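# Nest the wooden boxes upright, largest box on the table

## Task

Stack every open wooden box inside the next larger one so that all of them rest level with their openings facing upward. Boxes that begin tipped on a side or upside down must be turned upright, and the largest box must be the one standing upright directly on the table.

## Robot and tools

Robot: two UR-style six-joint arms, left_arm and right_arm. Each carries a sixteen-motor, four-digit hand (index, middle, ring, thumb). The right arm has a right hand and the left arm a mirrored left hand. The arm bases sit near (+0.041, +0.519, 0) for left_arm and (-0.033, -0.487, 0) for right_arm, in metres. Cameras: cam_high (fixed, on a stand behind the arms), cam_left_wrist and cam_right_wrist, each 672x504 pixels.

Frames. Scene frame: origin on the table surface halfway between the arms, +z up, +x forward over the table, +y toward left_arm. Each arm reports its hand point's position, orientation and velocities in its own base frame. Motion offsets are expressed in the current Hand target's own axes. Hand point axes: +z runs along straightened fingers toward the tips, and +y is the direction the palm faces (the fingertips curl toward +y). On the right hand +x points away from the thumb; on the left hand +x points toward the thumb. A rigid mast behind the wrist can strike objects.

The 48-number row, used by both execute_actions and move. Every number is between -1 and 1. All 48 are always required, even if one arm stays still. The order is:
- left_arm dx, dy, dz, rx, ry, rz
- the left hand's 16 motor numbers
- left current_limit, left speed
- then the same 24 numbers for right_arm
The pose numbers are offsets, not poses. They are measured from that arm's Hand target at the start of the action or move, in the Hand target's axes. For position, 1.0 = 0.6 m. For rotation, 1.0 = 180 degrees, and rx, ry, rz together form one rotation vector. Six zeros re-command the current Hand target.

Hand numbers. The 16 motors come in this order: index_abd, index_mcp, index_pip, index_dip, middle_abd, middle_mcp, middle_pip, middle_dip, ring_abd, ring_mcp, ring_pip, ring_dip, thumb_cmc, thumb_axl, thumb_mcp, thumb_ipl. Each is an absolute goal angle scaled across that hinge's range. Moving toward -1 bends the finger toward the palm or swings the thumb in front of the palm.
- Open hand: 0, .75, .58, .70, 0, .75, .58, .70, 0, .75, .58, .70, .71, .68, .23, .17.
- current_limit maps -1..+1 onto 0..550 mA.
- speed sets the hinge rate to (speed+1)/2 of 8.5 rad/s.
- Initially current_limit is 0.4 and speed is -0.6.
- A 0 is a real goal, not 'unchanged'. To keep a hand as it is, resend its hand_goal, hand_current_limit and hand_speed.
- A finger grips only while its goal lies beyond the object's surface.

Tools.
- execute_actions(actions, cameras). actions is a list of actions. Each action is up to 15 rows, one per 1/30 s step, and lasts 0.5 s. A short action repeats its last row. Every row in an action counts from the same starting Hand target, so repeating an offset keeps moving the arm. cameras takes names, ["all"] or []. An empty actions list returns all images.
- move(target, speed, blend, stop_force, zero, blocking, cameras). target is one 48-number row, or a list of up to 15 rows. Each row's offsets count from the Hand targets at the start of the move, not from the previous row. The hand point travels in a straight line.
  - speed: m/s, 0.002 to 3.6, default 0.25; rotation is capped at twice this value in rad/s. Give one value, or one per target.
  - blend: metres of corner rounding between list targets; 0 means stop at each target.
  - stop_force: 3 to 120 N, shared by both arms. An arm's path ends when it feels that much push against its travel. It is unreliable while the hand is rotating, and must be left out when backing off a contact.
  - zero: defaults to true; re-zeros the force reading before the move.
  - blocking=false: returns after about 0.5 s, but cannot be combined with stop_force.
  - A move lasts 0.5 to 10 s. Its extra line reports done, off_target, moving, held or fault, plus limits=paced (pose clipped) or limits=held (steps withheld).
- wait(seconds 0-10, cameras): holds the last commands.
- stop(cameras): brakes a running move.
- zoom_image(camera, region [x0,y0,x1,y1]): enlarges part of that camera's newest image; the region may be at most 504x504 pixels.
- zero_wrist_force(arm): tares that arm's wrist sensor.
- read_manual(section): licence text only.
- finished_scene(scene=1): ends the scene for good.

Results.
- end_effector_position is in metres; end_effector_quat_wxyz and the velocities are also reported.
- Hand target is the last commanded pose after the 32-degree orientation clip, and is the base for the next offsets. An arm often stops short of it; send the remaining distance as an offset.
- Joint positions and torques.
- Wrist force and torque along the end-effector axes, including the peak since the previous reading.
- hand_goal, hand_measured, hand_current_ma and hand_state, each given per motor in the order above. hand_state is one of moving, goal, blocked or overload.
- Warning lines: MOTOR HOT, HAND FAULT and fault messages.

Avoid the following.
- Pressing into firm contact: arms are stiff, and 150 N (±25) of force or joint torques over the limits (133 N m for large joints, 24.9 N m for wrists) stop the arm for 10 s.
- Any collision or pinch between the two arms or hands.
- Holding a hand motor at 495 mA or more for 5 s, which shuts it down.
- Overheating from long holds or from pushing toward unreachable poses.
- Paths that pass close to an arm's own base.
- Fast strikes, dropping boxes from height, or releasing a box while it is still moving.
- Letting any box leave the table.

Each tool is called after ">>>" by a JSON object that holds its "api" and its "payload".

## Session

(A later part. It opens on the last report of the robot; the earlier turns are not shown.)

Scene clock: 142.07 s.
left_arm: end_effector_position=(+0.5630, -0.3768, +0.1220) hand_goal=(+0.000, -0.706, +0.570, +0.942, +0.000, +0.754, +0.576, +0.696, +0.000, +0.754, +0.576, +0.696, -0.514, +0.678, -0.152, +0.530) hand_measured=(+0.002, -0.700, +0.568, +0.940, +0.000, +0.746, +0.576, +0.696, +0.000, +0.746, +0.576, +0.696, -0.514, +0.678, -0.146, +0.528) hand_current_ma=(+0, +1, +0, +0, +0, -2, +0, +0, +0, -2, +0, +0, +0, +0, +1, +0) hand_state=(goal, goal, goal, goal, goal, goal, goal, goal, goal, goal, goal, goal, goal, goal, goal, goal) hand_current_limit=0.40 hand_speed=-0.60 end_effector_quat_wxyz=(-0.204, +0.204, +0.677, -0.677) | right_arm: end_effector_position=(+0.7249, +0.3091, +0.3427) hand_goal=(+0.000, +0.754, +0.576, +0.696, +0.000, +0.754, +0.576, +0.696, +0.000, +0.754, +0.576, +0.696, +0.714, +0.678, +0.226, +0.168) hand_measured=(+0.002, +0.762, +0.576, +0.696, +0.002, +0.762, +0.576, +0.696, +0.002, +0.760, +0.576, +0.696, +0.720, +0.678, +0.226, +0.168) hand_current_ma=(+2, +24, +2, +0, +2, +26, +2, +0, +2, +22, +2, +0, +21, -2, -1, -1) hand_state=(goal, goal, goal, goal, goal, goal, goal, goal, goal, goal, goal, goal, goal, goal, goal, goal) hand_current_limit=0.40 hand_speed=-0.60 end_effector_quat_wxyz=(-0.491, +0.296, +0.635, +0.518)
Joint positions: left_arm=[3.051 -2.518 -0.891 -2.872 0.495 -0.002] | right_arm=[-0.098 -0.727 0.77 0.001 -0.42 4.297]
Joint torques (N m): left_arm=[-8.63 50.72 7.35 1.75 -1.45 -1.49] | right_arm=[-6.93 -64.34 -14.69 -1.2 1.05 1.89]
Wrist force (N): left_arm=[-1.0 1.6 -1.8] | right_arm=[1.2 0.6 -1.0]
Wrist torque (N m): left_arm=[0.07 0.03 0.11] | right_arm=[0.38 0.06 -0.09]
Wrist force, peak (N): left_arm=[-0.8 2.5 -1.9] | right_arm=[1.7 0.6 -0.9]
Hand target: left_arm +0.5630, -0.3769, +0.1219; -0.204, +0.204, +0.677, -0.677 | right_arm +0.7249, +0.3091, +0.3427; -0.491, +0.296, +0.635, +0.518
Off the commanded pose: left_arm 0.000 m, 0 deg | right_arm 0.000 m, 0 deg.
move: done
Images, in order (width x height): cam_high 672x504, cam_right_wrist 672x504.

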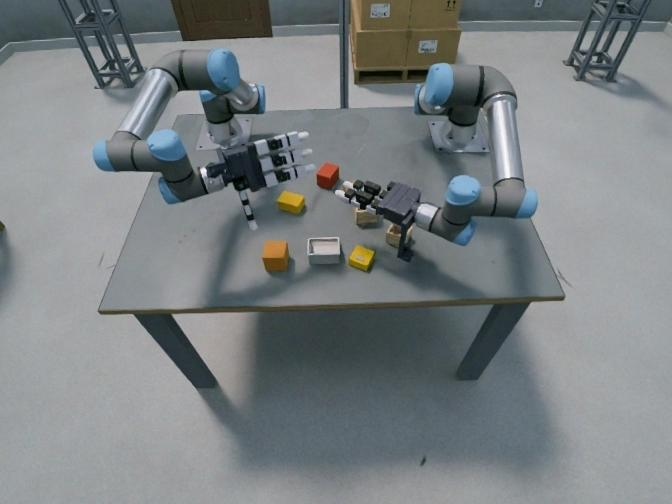

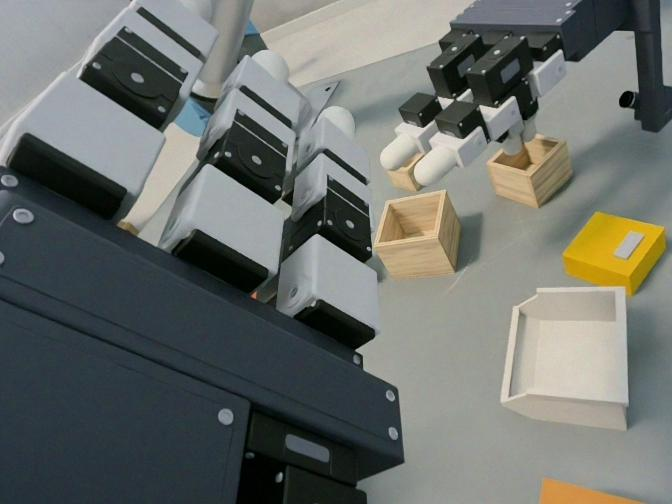

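>>> {"api": "move", "payload": {"target": [0.001,0.0,-0.0067,0,0,0,0,-0.7055,0.569,0.942,0,0.754,0.576,0.696,0,0.754,0.576,0.696,-0.514,0.678,-0.152,0.53,0.4,-0.6,0,0,0,0,0,0,0,0.754,0.576,0.696,0,0.754,0.576,0.696,0,0.754,0.576,0.696,0.714,0.678,0.226,0.168,0.4,-0.6], "speed": 0.05}}

>>> {"api": "move", "payload": {"target": [0,0.0517,0,0,0,0,0,-0.7055,0.569,0.942,0,0.754,0.576,0.696,0,0.754,0.576,0.696,-0.514,0.678,-0.152,0.53,0.4,-0.6,0,0,0,0,0,0,0,0.754,0.576,0.696,0,0.754,0.576,0.696,0,0.754,0.576,0.696,0.714,0.678,0.226,0.168,0.4,-0.6], "speed": 0.03, "stop_force": 4, "cameras": ["cam_high", "cam_right_wrist"]}}

>>> {"api": "zoom_image", "payload": {"camera": "cam_right_wrist", "region": [450, 70, 610, 230]}}

>>> {"api": "zoom_image", "payload": {"camera": "cam_high", "region": [340, 160, 460, 280]}}

Scene clock: 145.77 s.
left_arm: end_effector_position=(+0.5647, -0.3732, +0.1220) hand_goal=(+0.000, -0.706, +0.570, +0.942, +0.000, +0.754, +0.576, +0.696, +0.000, +0.754, +0.576, +0.696, -0.514, +0.678, -0.152, +0.530) hand_measured=(+0.002, -0.700, +0.568, +0.940, +0.000, +0.746, +0.576, +0.696, +0.000, +0.746, +0.576, +0.696, -0.514, +0.678, -0.146, +0.528) hand_current_ma=(+0, +1, +0, +0, +0, -2, +0, +0, +0, -2, +0, +0, +0, +0, +1, +0) hand_state=(goal, goal, goal, goal, goal, goal, goal, goal, goal, goal, goal, goal, goal, goal, goal, goal) hand_current_limit=0.40 hand_speed=-0.60 end_effector_quat_wxyz=(-0.204, +0.204, +0.677, -0.677) | right_arm: end_effector_position=(+0.7249, +0.3091, +0.3427) hand_goal=(+0.000, +0.754, +0.576, +0.696, +0.000, +0.754, +0.576, +0.696, +0.000, +0.754, +0.576, +0.696, +0.714, +0.678, +0.226, +0.168) hand_measured=(+0.002, +0.762, +0.576, +0.696, +0.002, +0.762, +0.576, +0.696, +0.002, +0.760, +0.576, +0.696, +0.720, +0.678, +0.226, +0.168) hand_current_ma=(+2, +24, +2, +0, +2, +26, +2, +0, +2, +22, +2, +0, +21, -2, -1, -1) hand_state=(goal, goal, goal, goal, goal, goal, goal, goal, goal, goal, goal, goal, goal, goal, goal, goal) hand_current_limit=0.40 hand_speed=-0.60 end_effector_quat_wxyz=(-0.491, +0.296, +0.635, +0.518)
Joint positions: left_arm=[3.056 -2.52 -0.887 -2.873 0.5 -0.002] | right_arm=[-0.098 -0.727 0.77 0.001 -0.42 4.297]
Joint torques (N m): left_arm=[7.76 49.45 31.89 -3.21 1.34 -1.01] | right_arm=[-6.1 -64.25 -15.14 -1.09 0.93 1.86]
Wrist force (N): left_arm=[-1.1 1.6 -2.0] | right_arm=[1.1 0.4 -0.8]
Wrist torque (N m): left_arm=[0.08 0.05 0.09] | right_arm=[0.34 0.07 -0.10]
Wrist force, peak (N): left_arm=[-1.2 2.2 -2.1] | right_arm=[1.8 0.3 -1.0]
Hand target: left_arm +0.5647, -0.3732, +0.1220; -0.204, +0.204, +0.677, -0.677 | right_arm +0.7249, +0.3091, +0.3427; -0.491, +0.296, +0.635, +0.518
Off the commanded pose: left_arm 0.000 m, 0 deg | right_arm 0.000 m, 0 deg.
move: done

Scene clock: 147.67 s.
left_arm: end_effector_position=(+0.5647, -0.3731, +0.0909) hand_goal=(+0.000, -0.706, +0.570, +0.942, +0.000, +0.754, +0.576, +0.696, +0.000, +0.754, +0.576, +0.696, -0.514, +0.678, -0.152, +0.530) hand_measured=(+0.002, -0.700, +0.568, +0.940, +0.000, +0.746, +0.576, +0.696, +0.000, +0.746, +0.576, +0.696, -0.514, +0.678, -0.146, +0.528) hand_current_ma=(+0, +1, +0, +0, +0, -2, +0, +0, +0, -2, +0, +0, +0, +0, +1, +0) hand_state=(goal, goal, goal, goal, goal, goal, goal, goal, goal, goal, goal, goal, goal, goal, goal, goal) hand_current_limit=0.40 hand_speed=-0.60 end_effector_quat_wxyz=(-0.204, +0.204, +0.677, -0.677) | right_arm: end_effector_position=(+0.7249, +0.3091, +0.3427) hand_goal=(+0.000, +0.754, +0.576, +0.696, +0.000, +0.754, +0.576, +0.696, +0.000, +0.754, +0.576, +0.696, +0.714, +0.678, +0.226, +0.168) hand_measured=(+0.002, +0.762, +0.576, +0.696, +0.002, +0.762, +0.576, +0.696, +0.002, +0.760, +0.576, +0.696, +0.720, +0.678, +0.226, +0.168) hand_current_ma=(+2, +24, +2, +0, +2, +26, +2, +0, +2, +22, +2, +0, +21, -2, -1, -1) hand_state=(goal, goal, goal, goal, goal, goal, goal, goal, goal, goal, goal, goal, goal, goal, goal, goal) hand_current_limit=0.40 hand_speed=-0.60 end_effector_quat_wxyz=(-0.491, +0.296, +0.635, +0.518)
Joint positions: left_arm=[3.057 -2.547 -0.917 -2.816 0.5 -0.002] | right_arm=[-0.098 -0.727 0.77 0.001 -0.42 4.297]
Joint torques (N m): left_arm=[6.4 49.24 7.03 1.37 -0.41 -1.23] | right_arm=[-7.01 -64.59 -14.78 -1.34 1.08 1.74]
Wrist force (N): left_arm=[-0.7 1.9 -1.8] | right_arm=[1.1 0.3 -0.9]
Wrist torque (N m): left_arm=[0.11 -0.02 0.13] | right_arm=[0.34 0.08 -0.11]
Wrist force, peak (N): left_arm=[-1.3 2.2 -1.9] | right_arm=[1.6 0.6 -0.8]
Hand target: left_arm +0.5647, -0.3731, +0.0909; -0.204, +0.204, +0.677, -0.677 | right_arm +0.7249, +0.3091, +0.3427; -0.491, +0.296, +0.635, +0.518
Off the commanded pose: left_arm 0.000 m, 0 deg | right_arm 0.000 m, 0 deg.
move: done
Images, in order (width x height): cam_high 672x504, cam_right_wrist 672x504.

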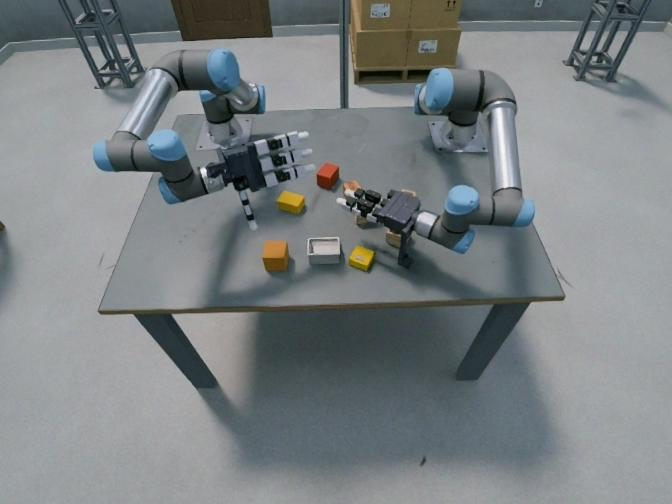

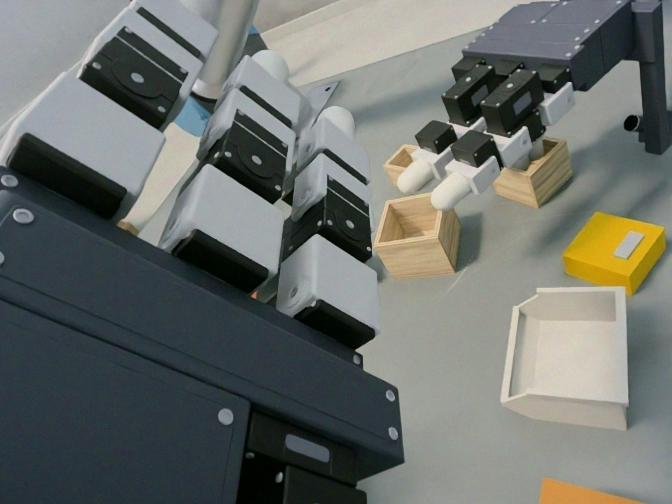

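Scaled by 3.150.

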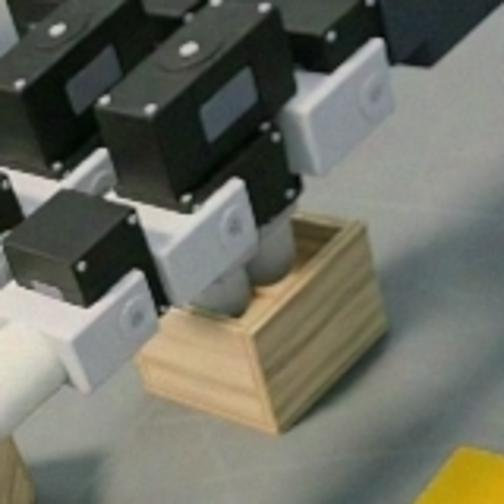

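Scaled by 4.200.

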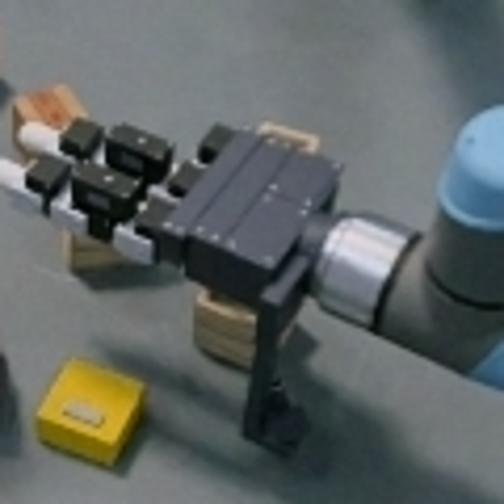

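>>> {"api": "move", "payload": {"target": [0,0,0,0,0,0,0,-0.5,0.569,0.942,0,0.754,0.576,0.696,0,0.754,0.576,0.696,-0.514,0.678,0.03,0.53,0.4,-0.85,0,0,0,0,0,0,0,0.754,0.576,0.696,0,0.754,0.576,0.696,0,0.754,0.576,0.696,0.714,0.678,0.226,0.168,0.4,-0.6], "speed": 0.05, "cameras": ["cam_high", "cam_right_wrist"]}}

>>> {"api": "zoom_image", "payload": {"camera": "cam_right_wrist", "region": [450, 70, 610, 230]}}

Scene clock: 148.97 s.
left_arm: end_effector_position=(+0.5647, -0.3731, +0.0909) hand_goal=(+0.000, -0.500, +0.570, +0.942, +0.000, +0.754, +0.576, +0.696, +0.000, +0.754, +0.576, +0.696, -0.514, +0.678, +0.030, +0.530) hand_measured=(+0.002, -0.644, +0.538, +0.930, +0.000, +0.746, +0.576, +0.696, +0.000, +0.746, +0.576, +0.696, -0.514, +0.678, -0.094, +0.502) hand_current_ma=(+0, -366, -18, -3, +0, -2, +0, +0, +0, -2, +0, +0, +0, +0, -385, -25) hand_state=(goal, blocked, blocked, goal, goal, goal, goal, goal, goal, goal, goal, goal, goal, goal, blocked, blocked) hand_current_limit=0.40 hand_speed=-0.85 end_effector_quat_wxyz=(-0.204, +0.204, +0.677, -0.677) | right_arm: end_effector_position=(+0.7249, +0.3091, +0.3427) hand_goal=(+0.000, +0.754, +0.576, +0.696, +0.000, +0.754, +0.576, +0.696, +0.000, +0.754, +0.576, +0.696, +0.714, +0.678, +0.226, +0.168) hand_measured=(+0.002, +0.762, +0.576, +0.696, +0.002, +0.762, +0.576, +0.696, +0.002, +0.760, +0.576, +0.696, +0.720, +0.678, +0.226, +0.168) hand_current_ma=(+2, +24, +2, +0, +2, +26, +2, +0, +2, +22, +2, +0, +21, -2, -1, -1) hand_state=(goal, goal, goal, goal, goal, goal, goal, goal, goal, goal, goal, goal, goal, goal, goal, goal) hand_current_limit=0.40 hand_speed=-0.60 end_effector_quat_wxyz=(-0.491, +0.296, +0.635, +0.518)
Joint positions: left_arm=[3.057 -2.547 -0.917 -2.816 0.5 -0.002] | right_arm=[-0.098 -0.727 0.77 0.001 -0.42 4.297]
Joint torques (N m): left_arm=[5.17 49.94 7.74 1.27 -1.31 -1.33] | right_arm=[-7.39 -64.08 -14.88 -1.09 1 1.68]
Wrist force (N): left_arm=[-1.3 -3.8 0.0] | right_arm=[1.2 0.4 -0.9]
Wrist torque (N m): left_arm=[-0.21 0.01 0.01] | right_arm=[0.35 0.06 -0.10]
Wrist force, peak (N): left_arm=[-1.3 -3.8 0.0] | right_arm=[1.5 0.6 -1.0]
Hand target: left_arm +0.5647, -0.3731, +0.0909; -0.204, +0.204, +0.677, -0.677 | right_arm +0.7249, +0.3091, +0.3427; -0.491, +0.296, +0.635, +0.518
Off the commanded pose: left_arm 0.000 m, 0 deg | right_arm 0.000 m, 0 deg.
move: done
Images, in order (width x height): cam_high 672x504, cam_right_wrist 672x504.

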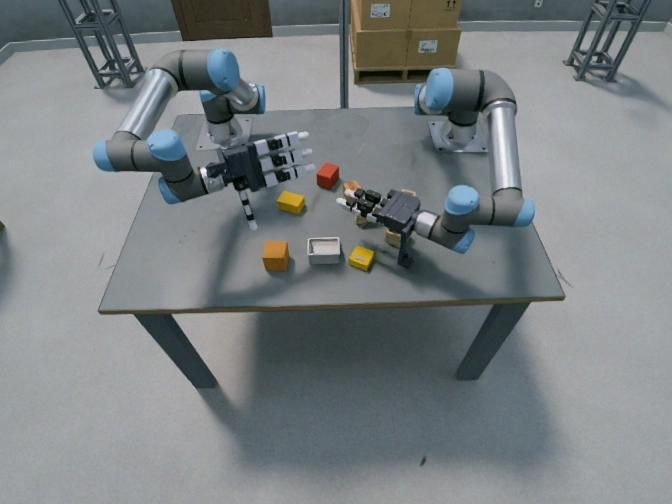

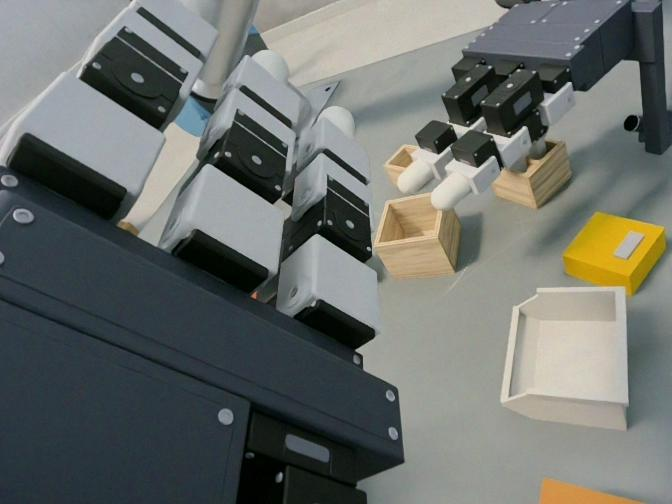

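Scaled by 3.150.

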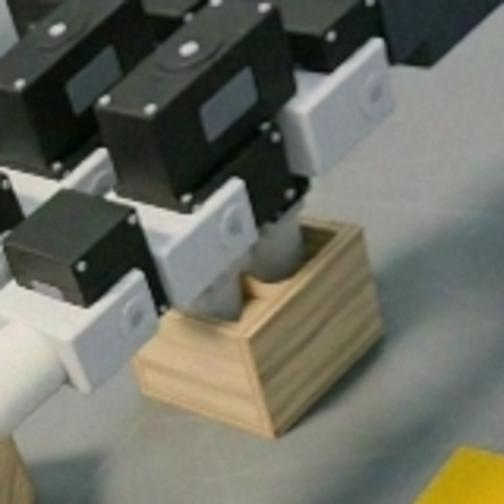

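>>> {"api": "move", "payload": {"target": [0,-0.05,0,0,0,0,0,-0.5,0.569,0.942,0,0.754,0.576,0.696,0,0.754,0.576,0.696,-0.514,0.678,0.03,0.53,0.4,-0.85,0,0,0,0,0,0,0,0.754,0.576,0.696,0,0.754,0.576,0.696,0,0.754,0.576,0.696,0.714,0.678,0.226,0.168,0.4,-0.6], "speed": 0.05, "cameras": ["cam_high", "cam_right_wrist"]}}

>>> {"api": "zoom_image", "payload": {"camera": "cam_right_wrist", "region": [450, 70, 610, 230]}}

>>> {"api": "zoom_image", "payload": {"camera": "cam_high", "region": [340, 160, 460, 280]}}

Scene clock: 151.23 s.
left_arm: end_effector_position=(+0.5647, -0.3732, +0.1209) hand_goal=(+0.000, -0.500, +0.570, +0.942, +0.000, +0.754, +0.576, +0.696, +0.000, +0.754, +0.576, +0.696, -0.514, +0.678, +0.030, +0.530) hand_measured=(+0.002, -0.644, +0.524, +0.920, +0.000, +0.746, +0.576, +0.696, +0.000, +0.746, +0.576, +0.696, -0.514, +0.678, -0.078, +0.500) hand_current_ma=(+0, -366, -37, -9, +0, -2, +0, +0, +0, -2, +0, +0, +0, +0, -303, -30) hand_state=(goal, blocked, blocked, blocked, goal, goal, goal, goal, goal, goal, goal, goal, goal, goal, blocked, blocked) hand_current_limit=0.40 hand_speed=-0.85 end_effector_quat_wxyz=(-0.204, +0.204, +0.677, -0.677) | right_arm: end_effector_position=(+0.7249, +0.3091, +0.3427) hand_goal=(+0.000, +0.754, +0.576, +0.696, +0.000, +0.754, +0.576, +0.696, +0.000, +0.754, +0.576, +0.696, +0.714, +0.678, +0.226, +0.168) hand_measured=(+0.002, +0.762, +0.576, +0.696, +0.002, +0.762, +0.576, +0.696, +0.002, +0.760, +0.576, +0.696, +0.720, +0.678, +0.226, +0.168) hand_current_ma=(+2, +24, +2, +0, +2, +26, +2, +0, +2, +22, +2, +0, +21, -2, -1, -1) hand_state=(goal, goal, goal, goal, goal, goal, goal, goal, goal, goal, goal, goal, goal, goal, goal, goal) hand_current_limit=0.40 hand_speed=-0.60 end_effector_quat_wxyz=(-0.491, +0.296, +0.635, +0.518)
Joint positions: left_arm=[3.057 -2.521 -0.888 -2.871 0.5 -0.002] | right_arm=[-0.098 -0.727 0.77 0.001 -0.42 4.297]
Joint torques (N m): left_arm=[-4.69 73.84 33.05 -2.91 -0.14 1.34] | right_arm=[-6.83 -64.72 -15.27 -1.17 1.04 1.81]
Wrist force (N): left_arm=[-1.2 2.2 -2.0] | right_arm=[1.1 0.4 -1.1]
Wrist torque (N m): left_arm=[0.12 0.06 0.09] | right_arm=[0.37 0.08 -0.11]
Wrist force, peak (N): left_arm=[-1.4 -3.8 -0.3] | right_arm=[1.5 0.5 -1.0]
Hand target: left_arm +0.5647, -0.3732, +0.1209; -0.204, +0.204, +0.677, -0.677 | right_arm +0.7249, +0.3091, +0.3427; -0.491, +0.296, +0.635, +0.518
Off the commanded pose: left_arm 0.000 m, 0 deg | right_arm 0.000 m, 0 deg.
move: done
Images, in order (width x height): cam_high 672x504, cam_right_wrist 672x504.

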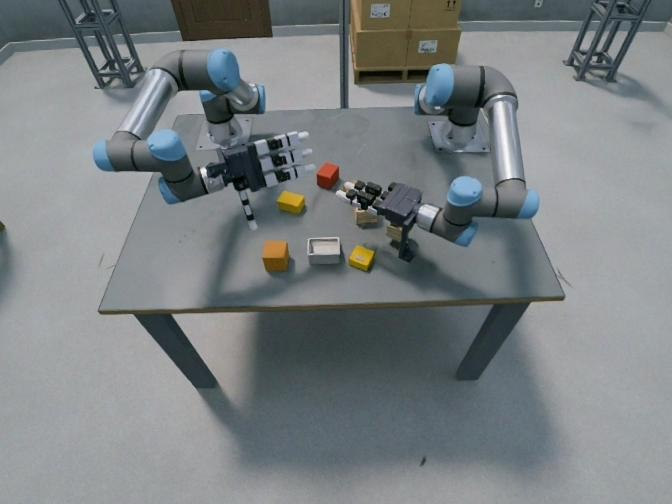

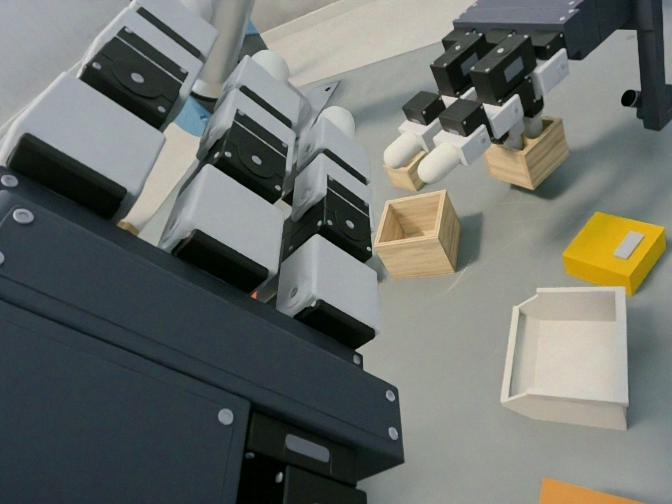

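Scaled by 3.150.

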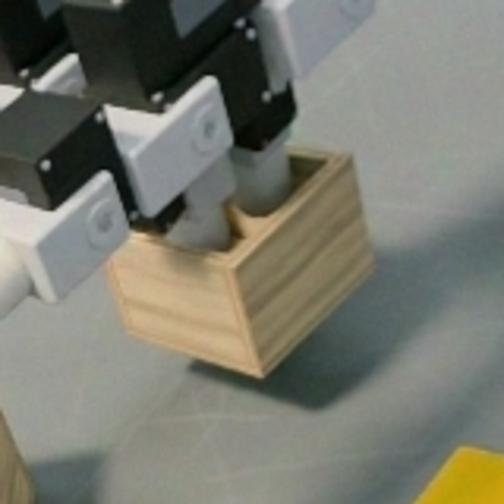

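Scaled by 4.200.

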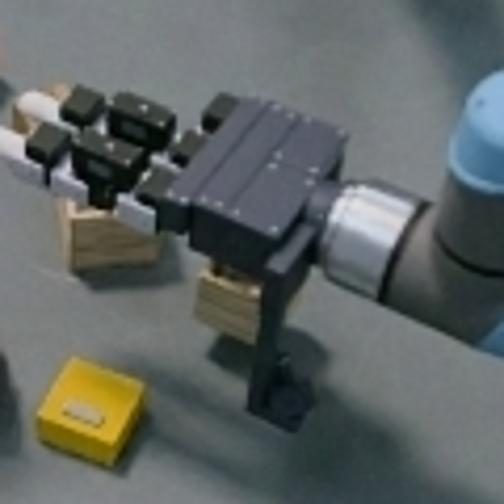

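>>> {"api": "move", "payload": {"target": [[0,-0.1318,0,0,0,0,0,-0.5,0.569,0.942,0,-0.3425,-0.81,0.116,0,-0.3425,-0.81,0.116,-0.514,0.678,0.03,0.53,0.4,-0.85,0,0,-0.0667,0,0,0,0,0.754,0.576,0.696,0,0.754,0.576,0.696,0,0.754,0.576,0.696,0.714,0.678,0.226,0.168,0.4,-0.6],[0.0102,-0.1318,0.2208,0,-0.2144,0,0,-0.5,0.569,0.942,0,-0.3425,-0.81,0.116,0,-0.3425,-0.81,0.116,-0.514,0.678,0.03,0.53,0.4,-0.85,0,0,-0.0667,0,0,0,0,0.754,0.576,0.696,0,0.754,0.576,0.696,0,0.754,0.576,0.696,0.714,0.678,0.226,0.168,0.4,-0.6]], "speed": 0.1, "cameras": ["cam_high", "cam_right_wrist"]}}

>>> {"api": "zoom_image", "payload": {"camera": "cam_right_wrist", "region": [360, 30, 600, 290]}}

>>> {"api": "zoom_image", "payload": {"camera": "cam_high", "region": [310, 140, 450, 260]}}

Scene clock: 168.93 s.
left_arm: end_effector_position=(+0.4863, -0.4803, +0.1998) hand_goal=(+0.000, -0.500, +0.570, +0.942, +0.000, -0.342, -0.810, +0.116, +0.000, -0.342, -0.810, +0.116, -0.514, +0.678, +0.030, +0.530) hand_measured=(+0.002, -0.644, +0.524, +0.920, +0.000, -0.340, -0.804, +0.118, +0.000, -0.340, -0.802, +0.120, -0.514, +0.678, -0.078, +0.500) hand_current_ma=(+0, -366, -37, -9, +0, +0, +1, +0, +0, +0, +1, +0, +0, +0, -302, -30) hand_state=(goal, blocked, blocked, blocked, goal, goal, goal, goal, goal, goal, goal, goal, goal, goal, blocked, blocked) hand_current_limit=0.40 hand_speed=-0.85 end_effector_quat_wxyz=(+0.032, -0.031, +0.707, -0.706) | right_arm: end_effector_position=(+0.7376, +0.2712, +0.3420) hand_goal=(+0.000, +0.754, +0.576, +0.696, +0.000, +0.754, +0.576, +0.696, +0.000, +0.754, +0.576, +0.696, +0.714, +0.678, +0.226, +0.168) hand_measured=(+0.002, +0.762, +0.576, +0.696, +0.002, +0.762, +0.576, +0.696, +0.002, +0.760, +0.576, +0.696, +0.720, +0.678, +0.226, +0.168) hand_current_ma=(+2, +24, +2, +0, +3, +26, +2, +0, +2, +22, +2, +0, +21, -2, -1, -1) hand_state=(goal, goal, goal, goal, goal, goal, goal, goal, goal, goal, goal, goal, goal, goal, goal, goal) hand_current_limit=0.40 hand_speed=-0.60 end_effector_quat_wxyz=(-0.491, +0.296, +0.635, +0.518)
Joint positions: left_arm=[2.915 -1.999 -1.575 -2.711 -0.315 0.003] | right_arm=[-0.149 -0.692 0.707 0.024 -0.471 4.302]
Joint torques (N m): left_arm=[-9.52 55.66 6.42 2.97 -1.54 -1.28] | right_arm=[-6.77 -51.28 -28.04 3.76 -2.25 -2.33]
Wrist force (N): left_arm=[-1.0 2.2 -2.0] | right_arm=[1.7 0.5 -0.9]
Wrist torque (N m): left_arm=[0.19 0.01 0.12] | right_arm=[0.33 -0.01 -0.06]
Wrist force, peak (N): left_arm=[-1.0 3.4 -2.0] | right_arm=[1.9 0.5 -1.2]
Hand target: left_arm +0.4863, -0.4803, +0.1998; +0.032, -0.031, +0.707, -0.706 | right_arm +0.7376, +0.2712, +0.3420; -0.491, +0.296, +0.635, +0.518
Off the commanded pose: left_arm 0.000 m, 0 deg | right_arm 0.000 m, 0 deg.
move: done
Images, in order (width x height): cam_high 672x504, cam_right_wrist 672x504.

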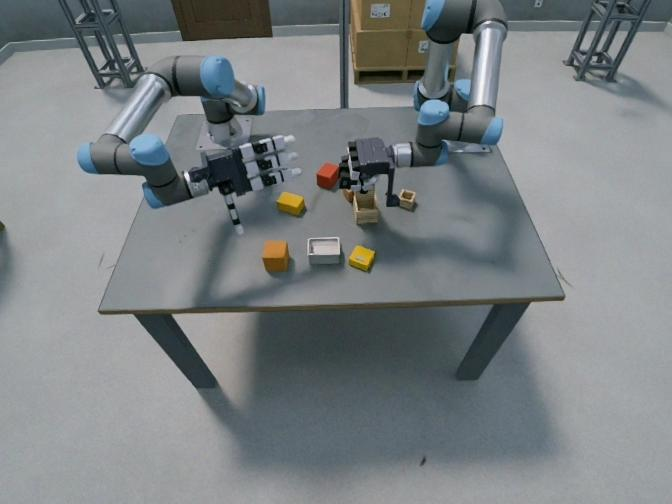

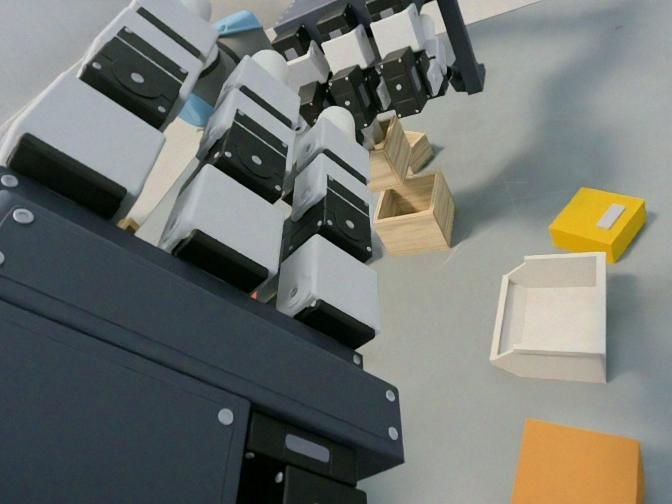

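Scaled by 1.938.

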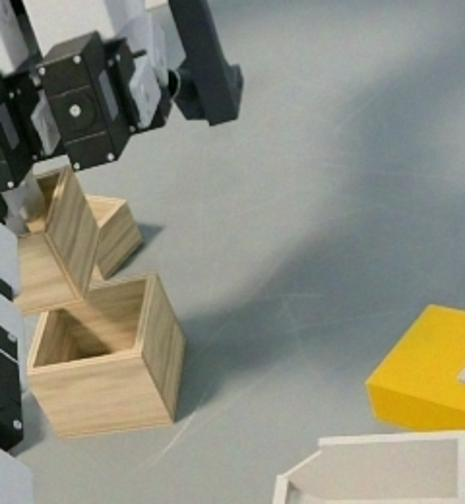

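Scaled by 3.600.

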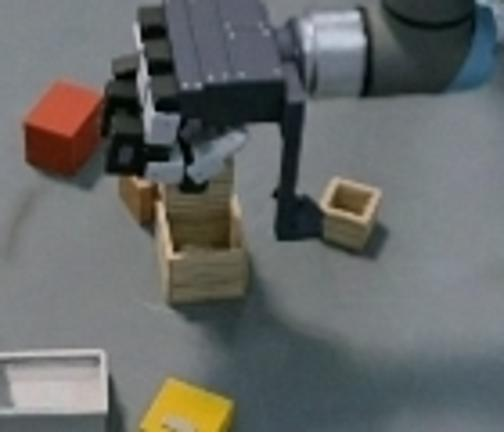

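>>> {"api": "move", "payload": {"target": [0,0,0,0,0,0,0,-0.5,0.569,0.942,0,-0.3425,-0.81,0.116,0,-0.3425,-0.81,0.116,-0.514,0.678,0.03,0.53,0.4,-0.85,0.0458,-0.1168,0.0453,0,0,0,0,0.754,0.576,0.696,0,0.754,0.576,0.696,0,0.754,0.576,0.696,0.714,0.678,0.226,0.168,0.4,-0.6], "speed": 0.15, "cameras": ["cam_high", "cam_right_wrist"]}}

>>> {"api": "zoom_image", "payload": {"camera": "cam_right_wrist", "region": [380, 80, 600, 280]}}

>>> {"api": "zoom_image", "payload": {"camera": "cam_high", "region": [330, 170, 410, 250]}}

Scene clock: 171.77 s.
left_arm: end_effector_position=(+0.4863, -0.4803, +0.1998) hand_goal=(+0.000, -0.500, +0.570, +0.942, +0.000, -0.342, -0.810, +0.116, +0.000, -0.342, -0.810, +0.116, -0.514, +0.678, +0.030, +0.530) hand_measured=(+0.002, -0.644, +0.524, +0.920, +0.000, -0.340, -0.804, +0.118, +0.000, -0.340, -0.802, +0.120, -0.514, +0.678, -0.078, +0.500) hand_current_ma=(+0, -366, -37, -9, +0, +0, +1, +0, +0, +0, +1, +0, +0, +0, -302, -30) hand_state=(goal, blocked, blocked, blocked, goal, goal, goal, goal, goal, goal, goal, goal, goal, goal, blocked, blocked) hand_current_limit=0.40 hand_speed=-0.85 end_effector_quat_wxyz=(+0.032, -0.031, +0.707, -0.706) | right_arm: end_effector_position=(+0.6576, +0.2731, +0.3424) hand_goal=(+0.000, +0.754, +0.576, +0.696, +0.000, +0.754, +0.576, +0.696, +0.000, +0.754, +0.576, +0.696, +0.714, +0.678, +0.226, +0.168) hand_measured=(+0.002, +0.762, +0.576, +0.696, +0.002, +0.762, +0.576, +0.696, +0.002, +0.760, +0.576, +0.696, +0.720, +0.678, +0.226, +0.168) hand_current_ma=(+3, +24, +2, +0, +3, +26, +2, +0, +3, +22, +2, +0, +21, -2, -1, -1) hand_state=(goal, goal, goal, goal, goal, goal, goal, goal, goal, goal, goal, goal, goal, goal, goal, goal) hand_current_limit=0.40 hand_speed=-0.60 end_effector_quat_wxyz=(-0.491, +0.296, +0.635, +0.518)
Joint positions: left_arm=[2.915 -1.999 -1.576 -2.711 -0.315 0.003] | right_arm=[-0.164 -0.933 1.128 -0.157 -0.487 4.303]
Joint torques (N m): left_arm=[-8.52 54.85 8.4 2.91 -1.54 -1.27] | right_arm=[-7.17 -57.03 -13.33 -1.13 1.74 2.53]
Wrist force (N): left_arm=[-1.0 2.1 -2.0] | right_arm=[1.7 0.6 -1.0]
Wrist torque (N m): left_arm=[0.19 0.00 0.13] | right_arm=[0.33 0.00 -0.07]
Wrist force, peak (N): left_arm=[-1.3 2.5 -2.6] | right_arm=[2.0 0.3 -1.4]
Hand target: left_arm +0.4863, -0.4803, +0.1998; +0.032, -0.031, +0.707, -0.706 | right_arm +0.6576, +0.2731, +0.3424; -0.491, +0.296, +0.635, +0.518
Off the commanded pose: left_arm 0.000 m, 0 deg | right_arm 0.000 m, 0 deg.
move: done
Images, in order (width x height): cam_high 672x504, cam_right_wrist 672x504.

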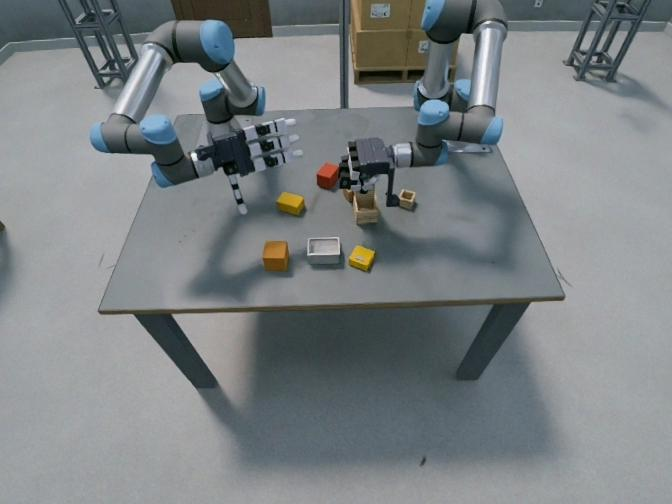

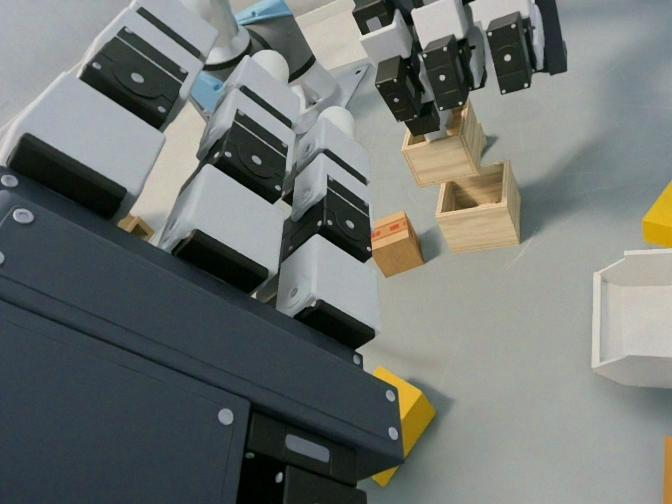

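Scaled by 2.291.

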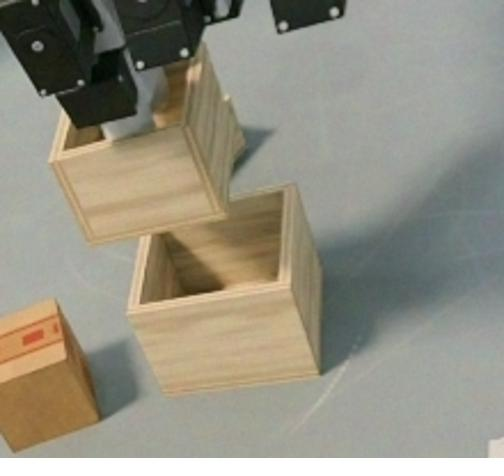

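Scaled by 6.300.

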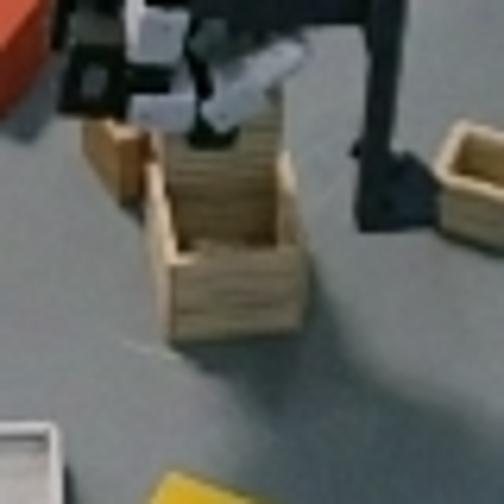

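>>> {"api": "zoom_image", "payload": {"camera": "cam_high", "region": [340, 180, 390, 230]}}

Scaled by 10.080.

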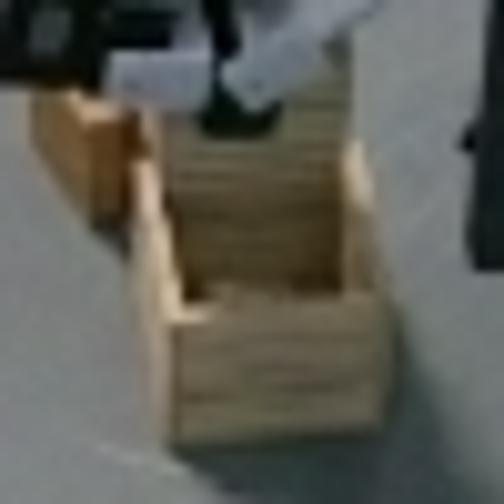

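>>> {"api": "move", "payload": {"target": [-0.016,0.0483,-0.0157,0,0,0,0,-0.5,0.569,0.942,0,-0.3425,-0.81,0.116,0,-0.3425,-0.81,0.116,-0.514,0.678,0.03,0.53,0.4,-0.85,0,0,0,0,0,0,0,0.754,0.576,0.696,0,0.754,0.576,0.696,0,0.754,0.576,0.696,0.714,0.678,0.226,0.168,0.4,-0.6], "speed": 0.08, "cameras": ["cam_high", "cam_right_wrist"]}}

>>> {"api": "zoom_image", "payload": {"camera": "cam_right_wrist", "region": [390, 100, 550, 260]}}

>>> {"api": "zoom_image", "payload": {"camera": "cam_high", "region": [340, 180, 390, 230]}}

Scene clock: 178.40 s.
left_arm: end_effector_position=(+0.4951, -0.4700, +0.1709) hand_goal=(+0.000, -0.500, +0.570, +0.942, +0.000, -0.342, -0.810, +0.116, +0.000, -0.342, -0.810, +0.116, -0.514, +0.678, +0.030, +0.530) hand_measured=(+0.002, -0.644, +0.524, +0.920, +0.000, -0.340, -0.804, +0.118, +0.000, -0.340, -0.802, +0.120, -0.514, +0.678, -0.078, +0.500) hand_current_ma=(+0, -366, -37, -9, +0, +0, +1, +0, +0, +0, +1, +0, +0, +0, -302, -30) hand_state=(goal, blocked, blocked, blocked, goal, goal, goal, goal, goal, goal, goal, goal, goal, goal, blocked, blocked) hand_current_limit=0.40 hand_speed=-0.85 end_effector_quat_wxyz=(+0.032, -0.031, +0.707, -0.706) | right_arm: end_effector_position=(+0.6576, +0.2731, +0.3424) hand_goal=(+0.000, +0.754, +0.576, +0.696, +0.000, +0.754, +0.576, +0.696, +0.000, +0.754, +0.576, +0.696, +0.714, +0.678, +0.226, +0.168) hand_measured=(+0.002, +0.762, +0.576, +0.696, +0.002, +0.762, +0.576, +0.696, +0.002, +0.760, +0.576, +0.696, +0.720, +0.678, +0.226, +0.168) hand_current_ma=(+3, +24, +2, +0, +3, +26, +2, +0, +3, +22, +2, +0, +21, -2, -1, -1) hand_state=(goal, goal, goal, goal, goal, goal, goal, goal, goal, goal, goal, goal, goal, goal, goal, goal) hand_current_limit=0.40 hand_speed=-0.60 end_effector_quat_wxyz=(-0.491, +0.296, +0.635, +0.518)
Joint positions: left_arm=[2.937 -2.036 -1.601 -2.648 -0.293 0.003] | right_arm=[-0.164 -0.933 1.128 -0.157 -0.487 4.303]
Joint torques (N m): left_arm=[7.28 31.29 6.52 2.89 1.13 -1.56] | right_arm=[-6.74 -56.63 -12.91 -1.05 1.74 2.37]
Wrist force (N): left_arm=[-0.7 1.8 -1.8] | right_arm=[2.0 0.7 -0.7]
Wrist torque (N m): left_arm=[0.14 -0.02 0.16] | right_arm=[0.32 -0.05 -0.04]
Wrist force, peak (N): left_arm=[-1.4 2.6 -2.0] | right_arm=[2.2 0.3 -1.1]
Hand target: left_arm +0.4951, -0.4700, +0.1709; +0.032, -0.031, +0.707, -0.706 | right_arm +0.6576, +0.2731, +0.3424; -0.491, +0.296, +0.635, +0.518
Off the commanded pose: left_arm 0.000 m, 0 deg | right_arm 0.000 m, 0 deg.
move: done
Images, in order (width x height): cam_high 672x504, cam_right_wrist 672x504.

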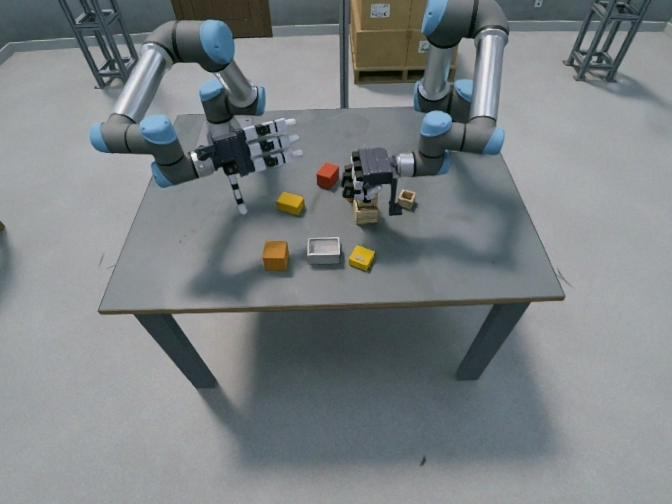

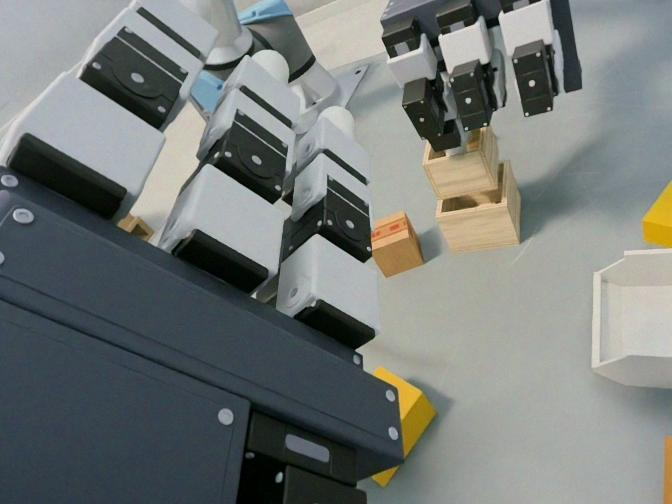

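Scaled by 3.150.

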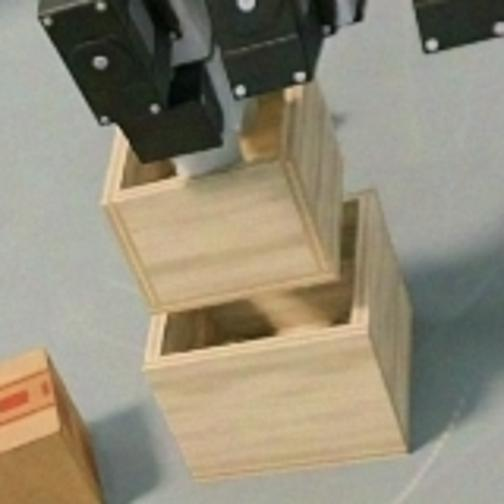

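Scaled by 10.080.

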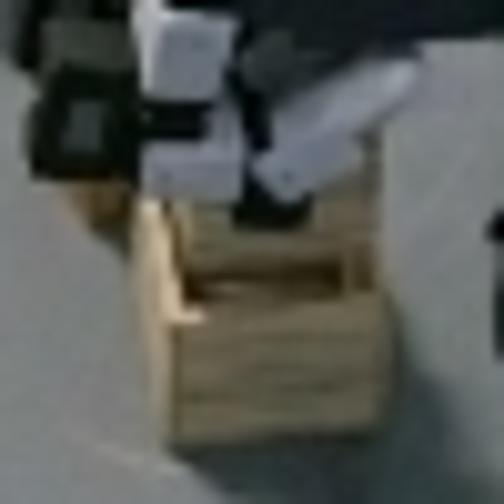

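>>> {"api": "zoom_image", "payload": {"camera": "cam_high", "region": [350, 190, 384, 226]}}

>>> {"api": "zoom_image", "payload": {"camera": "cam_right_wrist", "region": [420, 140, 530, 260]}}

Scaled by 14.000.

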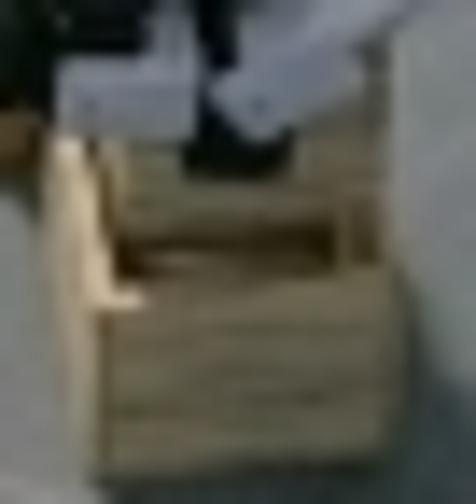

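Scaled by 4.200.

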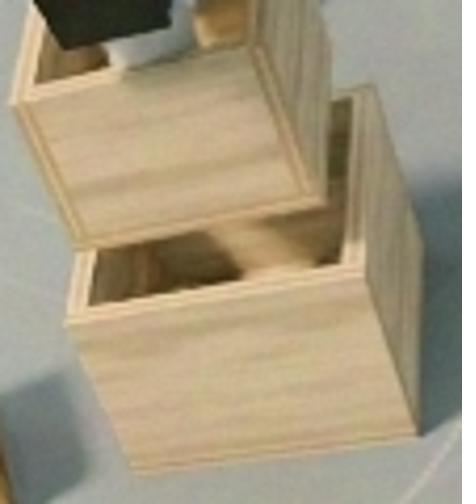

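>>> {"api": "move", "payload": {"target": [0.0042,0.02,0.0028,0,0.0111,0,0,-0.5,0.569,0.942,0,-0.3425,-0.81,0.116,0,-0.3425,-0.81,0.116,-0.514,0.678,0.03,0.53,0.4,-0.85,0,0,0,0,0,0,0,0.754,0.576,0.696,0,0.754,0.576,0.696,0,0.754,0.576,0.696,0.714,0.678,0.226,0.168,0.4,-0.6], "speed": 0.05, "stop_force": 4, "cameras": ["cam_high", "cam_right_wrist"]}}

>>> {"api": "zoom_image", "payload": {"camera": "cam_right_wrist", "region": [420, 140, 530, 260]}}

>>> {"api": "zoom_image", "payload": {"camera": "cam_high", "region": [350, 190, 384, 226]}}

Scene clock: 187.23 s.
left_arm: end_effector_position=(+0.4927, -0.4719, +0.1589) hand_goal=(+0.000, -0.500, +0.570, +0.942, +0.000, -0.342, -0.810, +0.116, +0.000, -0.342, -0.810, +0.116, -0.514, +0.678, +0.030, +0.530) hand_measured=(+0.002, -0.644, +0.524, +0.920, +0.000, -0.340, -0.804, +0.118, +0.000, -0.340, -0.802, +0.120, -0.514, +0.678, -0.078, +0.500) hand_current_ma=(+0, -366, -37, -9, +0, +0, +1, +0, +0, +0, +1, +0, +0, +0, -302, -30) hand_state=(goal, blocked, blocked, blocked, goal, goal, goal, goal, goal, goal, goal, goal, goal, goal, blocked, blocked) hand_current_limit=0.40 hand_speed=-0.85 end_effector_quat_wxyz=(+0.019, -0.018, +0.707, -0.707) | right_arm: end_effector_position=(+0.6576, +0.2731, +0.3424) hand_goal=(+0.000, +0.754, +0.576, +0.696, +0.000, +0.754, +0.576, +0.696, +0.000, +0.754, +0.576, +0.696, +0.714, +0.678, +0.226, +0.168) hand_measured=(+0.002, +0.762, +0.576, +0.696, +0.002, +0.762, +0.576, +0.696, +0.002, +0.760, +0.576, +0.696, +0.720, +0.678, +0.226, +0.168) hand_current_ma=(+3, +24, +2, +0, +3, +26, +2, +0, +3, +22, +2, +0, +21, -2, -1, -1) hand_state=(goal, goal, goal, goal, goal, goal, goal, goal, goal, goal, goal, goal, goal, goal, goal, goal) hand_current_limit=0.40 hand_speed=-0.60 end_effector_quat_wxyz=(-0.491, +0.296, +0.635, +0.518)
Joint positions: left_arm=[2.935 -2.063 -1.594 -2.629 -0.26 0.004] | right_arm=[-0.164 -0.933 1.128 -0.157 -0.487 4.303]
Joint torques (N m): left_arm=[-9.32 32.8 31.13 2.79 1.38 -1.32] | right_arm=[-6.8 -57.22 -12.94 -1.21 1.63 2.35]
Wrist force (N): left_arm=[-1.2 1.8 -2.2] | right_arm=[1.8 0.6 -1.2]
Wrist torque (N m): left_arm=[0.17 0.03 0.07] | right_arm=[0.36 -0.01 -0.05]
Wrist force, peak (N): left_arm=[-1.5 2.3 -2.1] | right_arm=[2.1 0.3 -1.3]
Hand target: left_arm +0.4927, -0.4719, +0.1589; +0.019, -0.018, +0.707, -0.707 | right_arm +0.6576, +0.2731, +0.3424; -0.491, +0.296, +0.635, +0.518
Off the commanded pose: left_arm 0.000 m, 0 deg | right_arm 0.000 m, 0 deg.
move: done
Images, in order (width x height): cam_high 672x504, cam_right_wrist 672x504.

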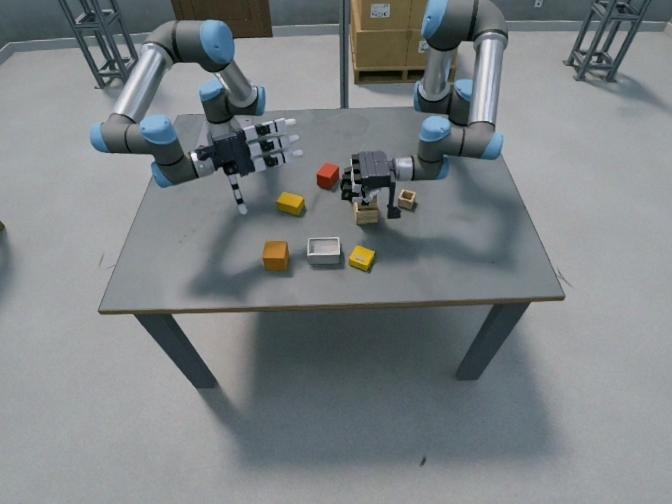

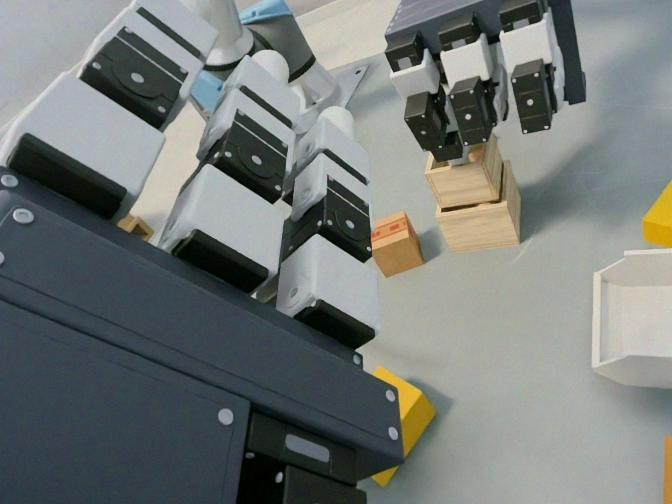

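Scaled by 4.200.

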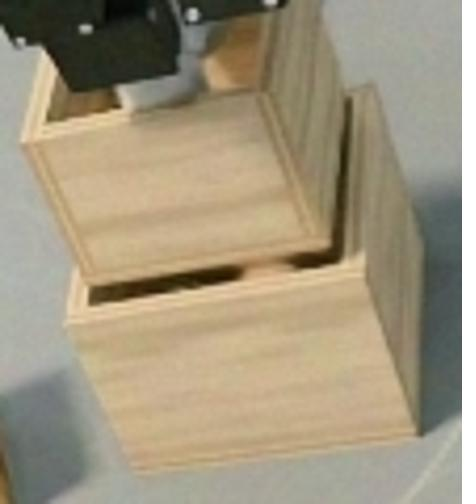

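Scaled by 14.000.

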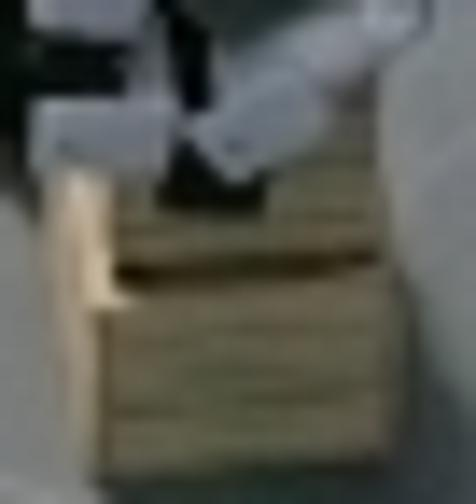

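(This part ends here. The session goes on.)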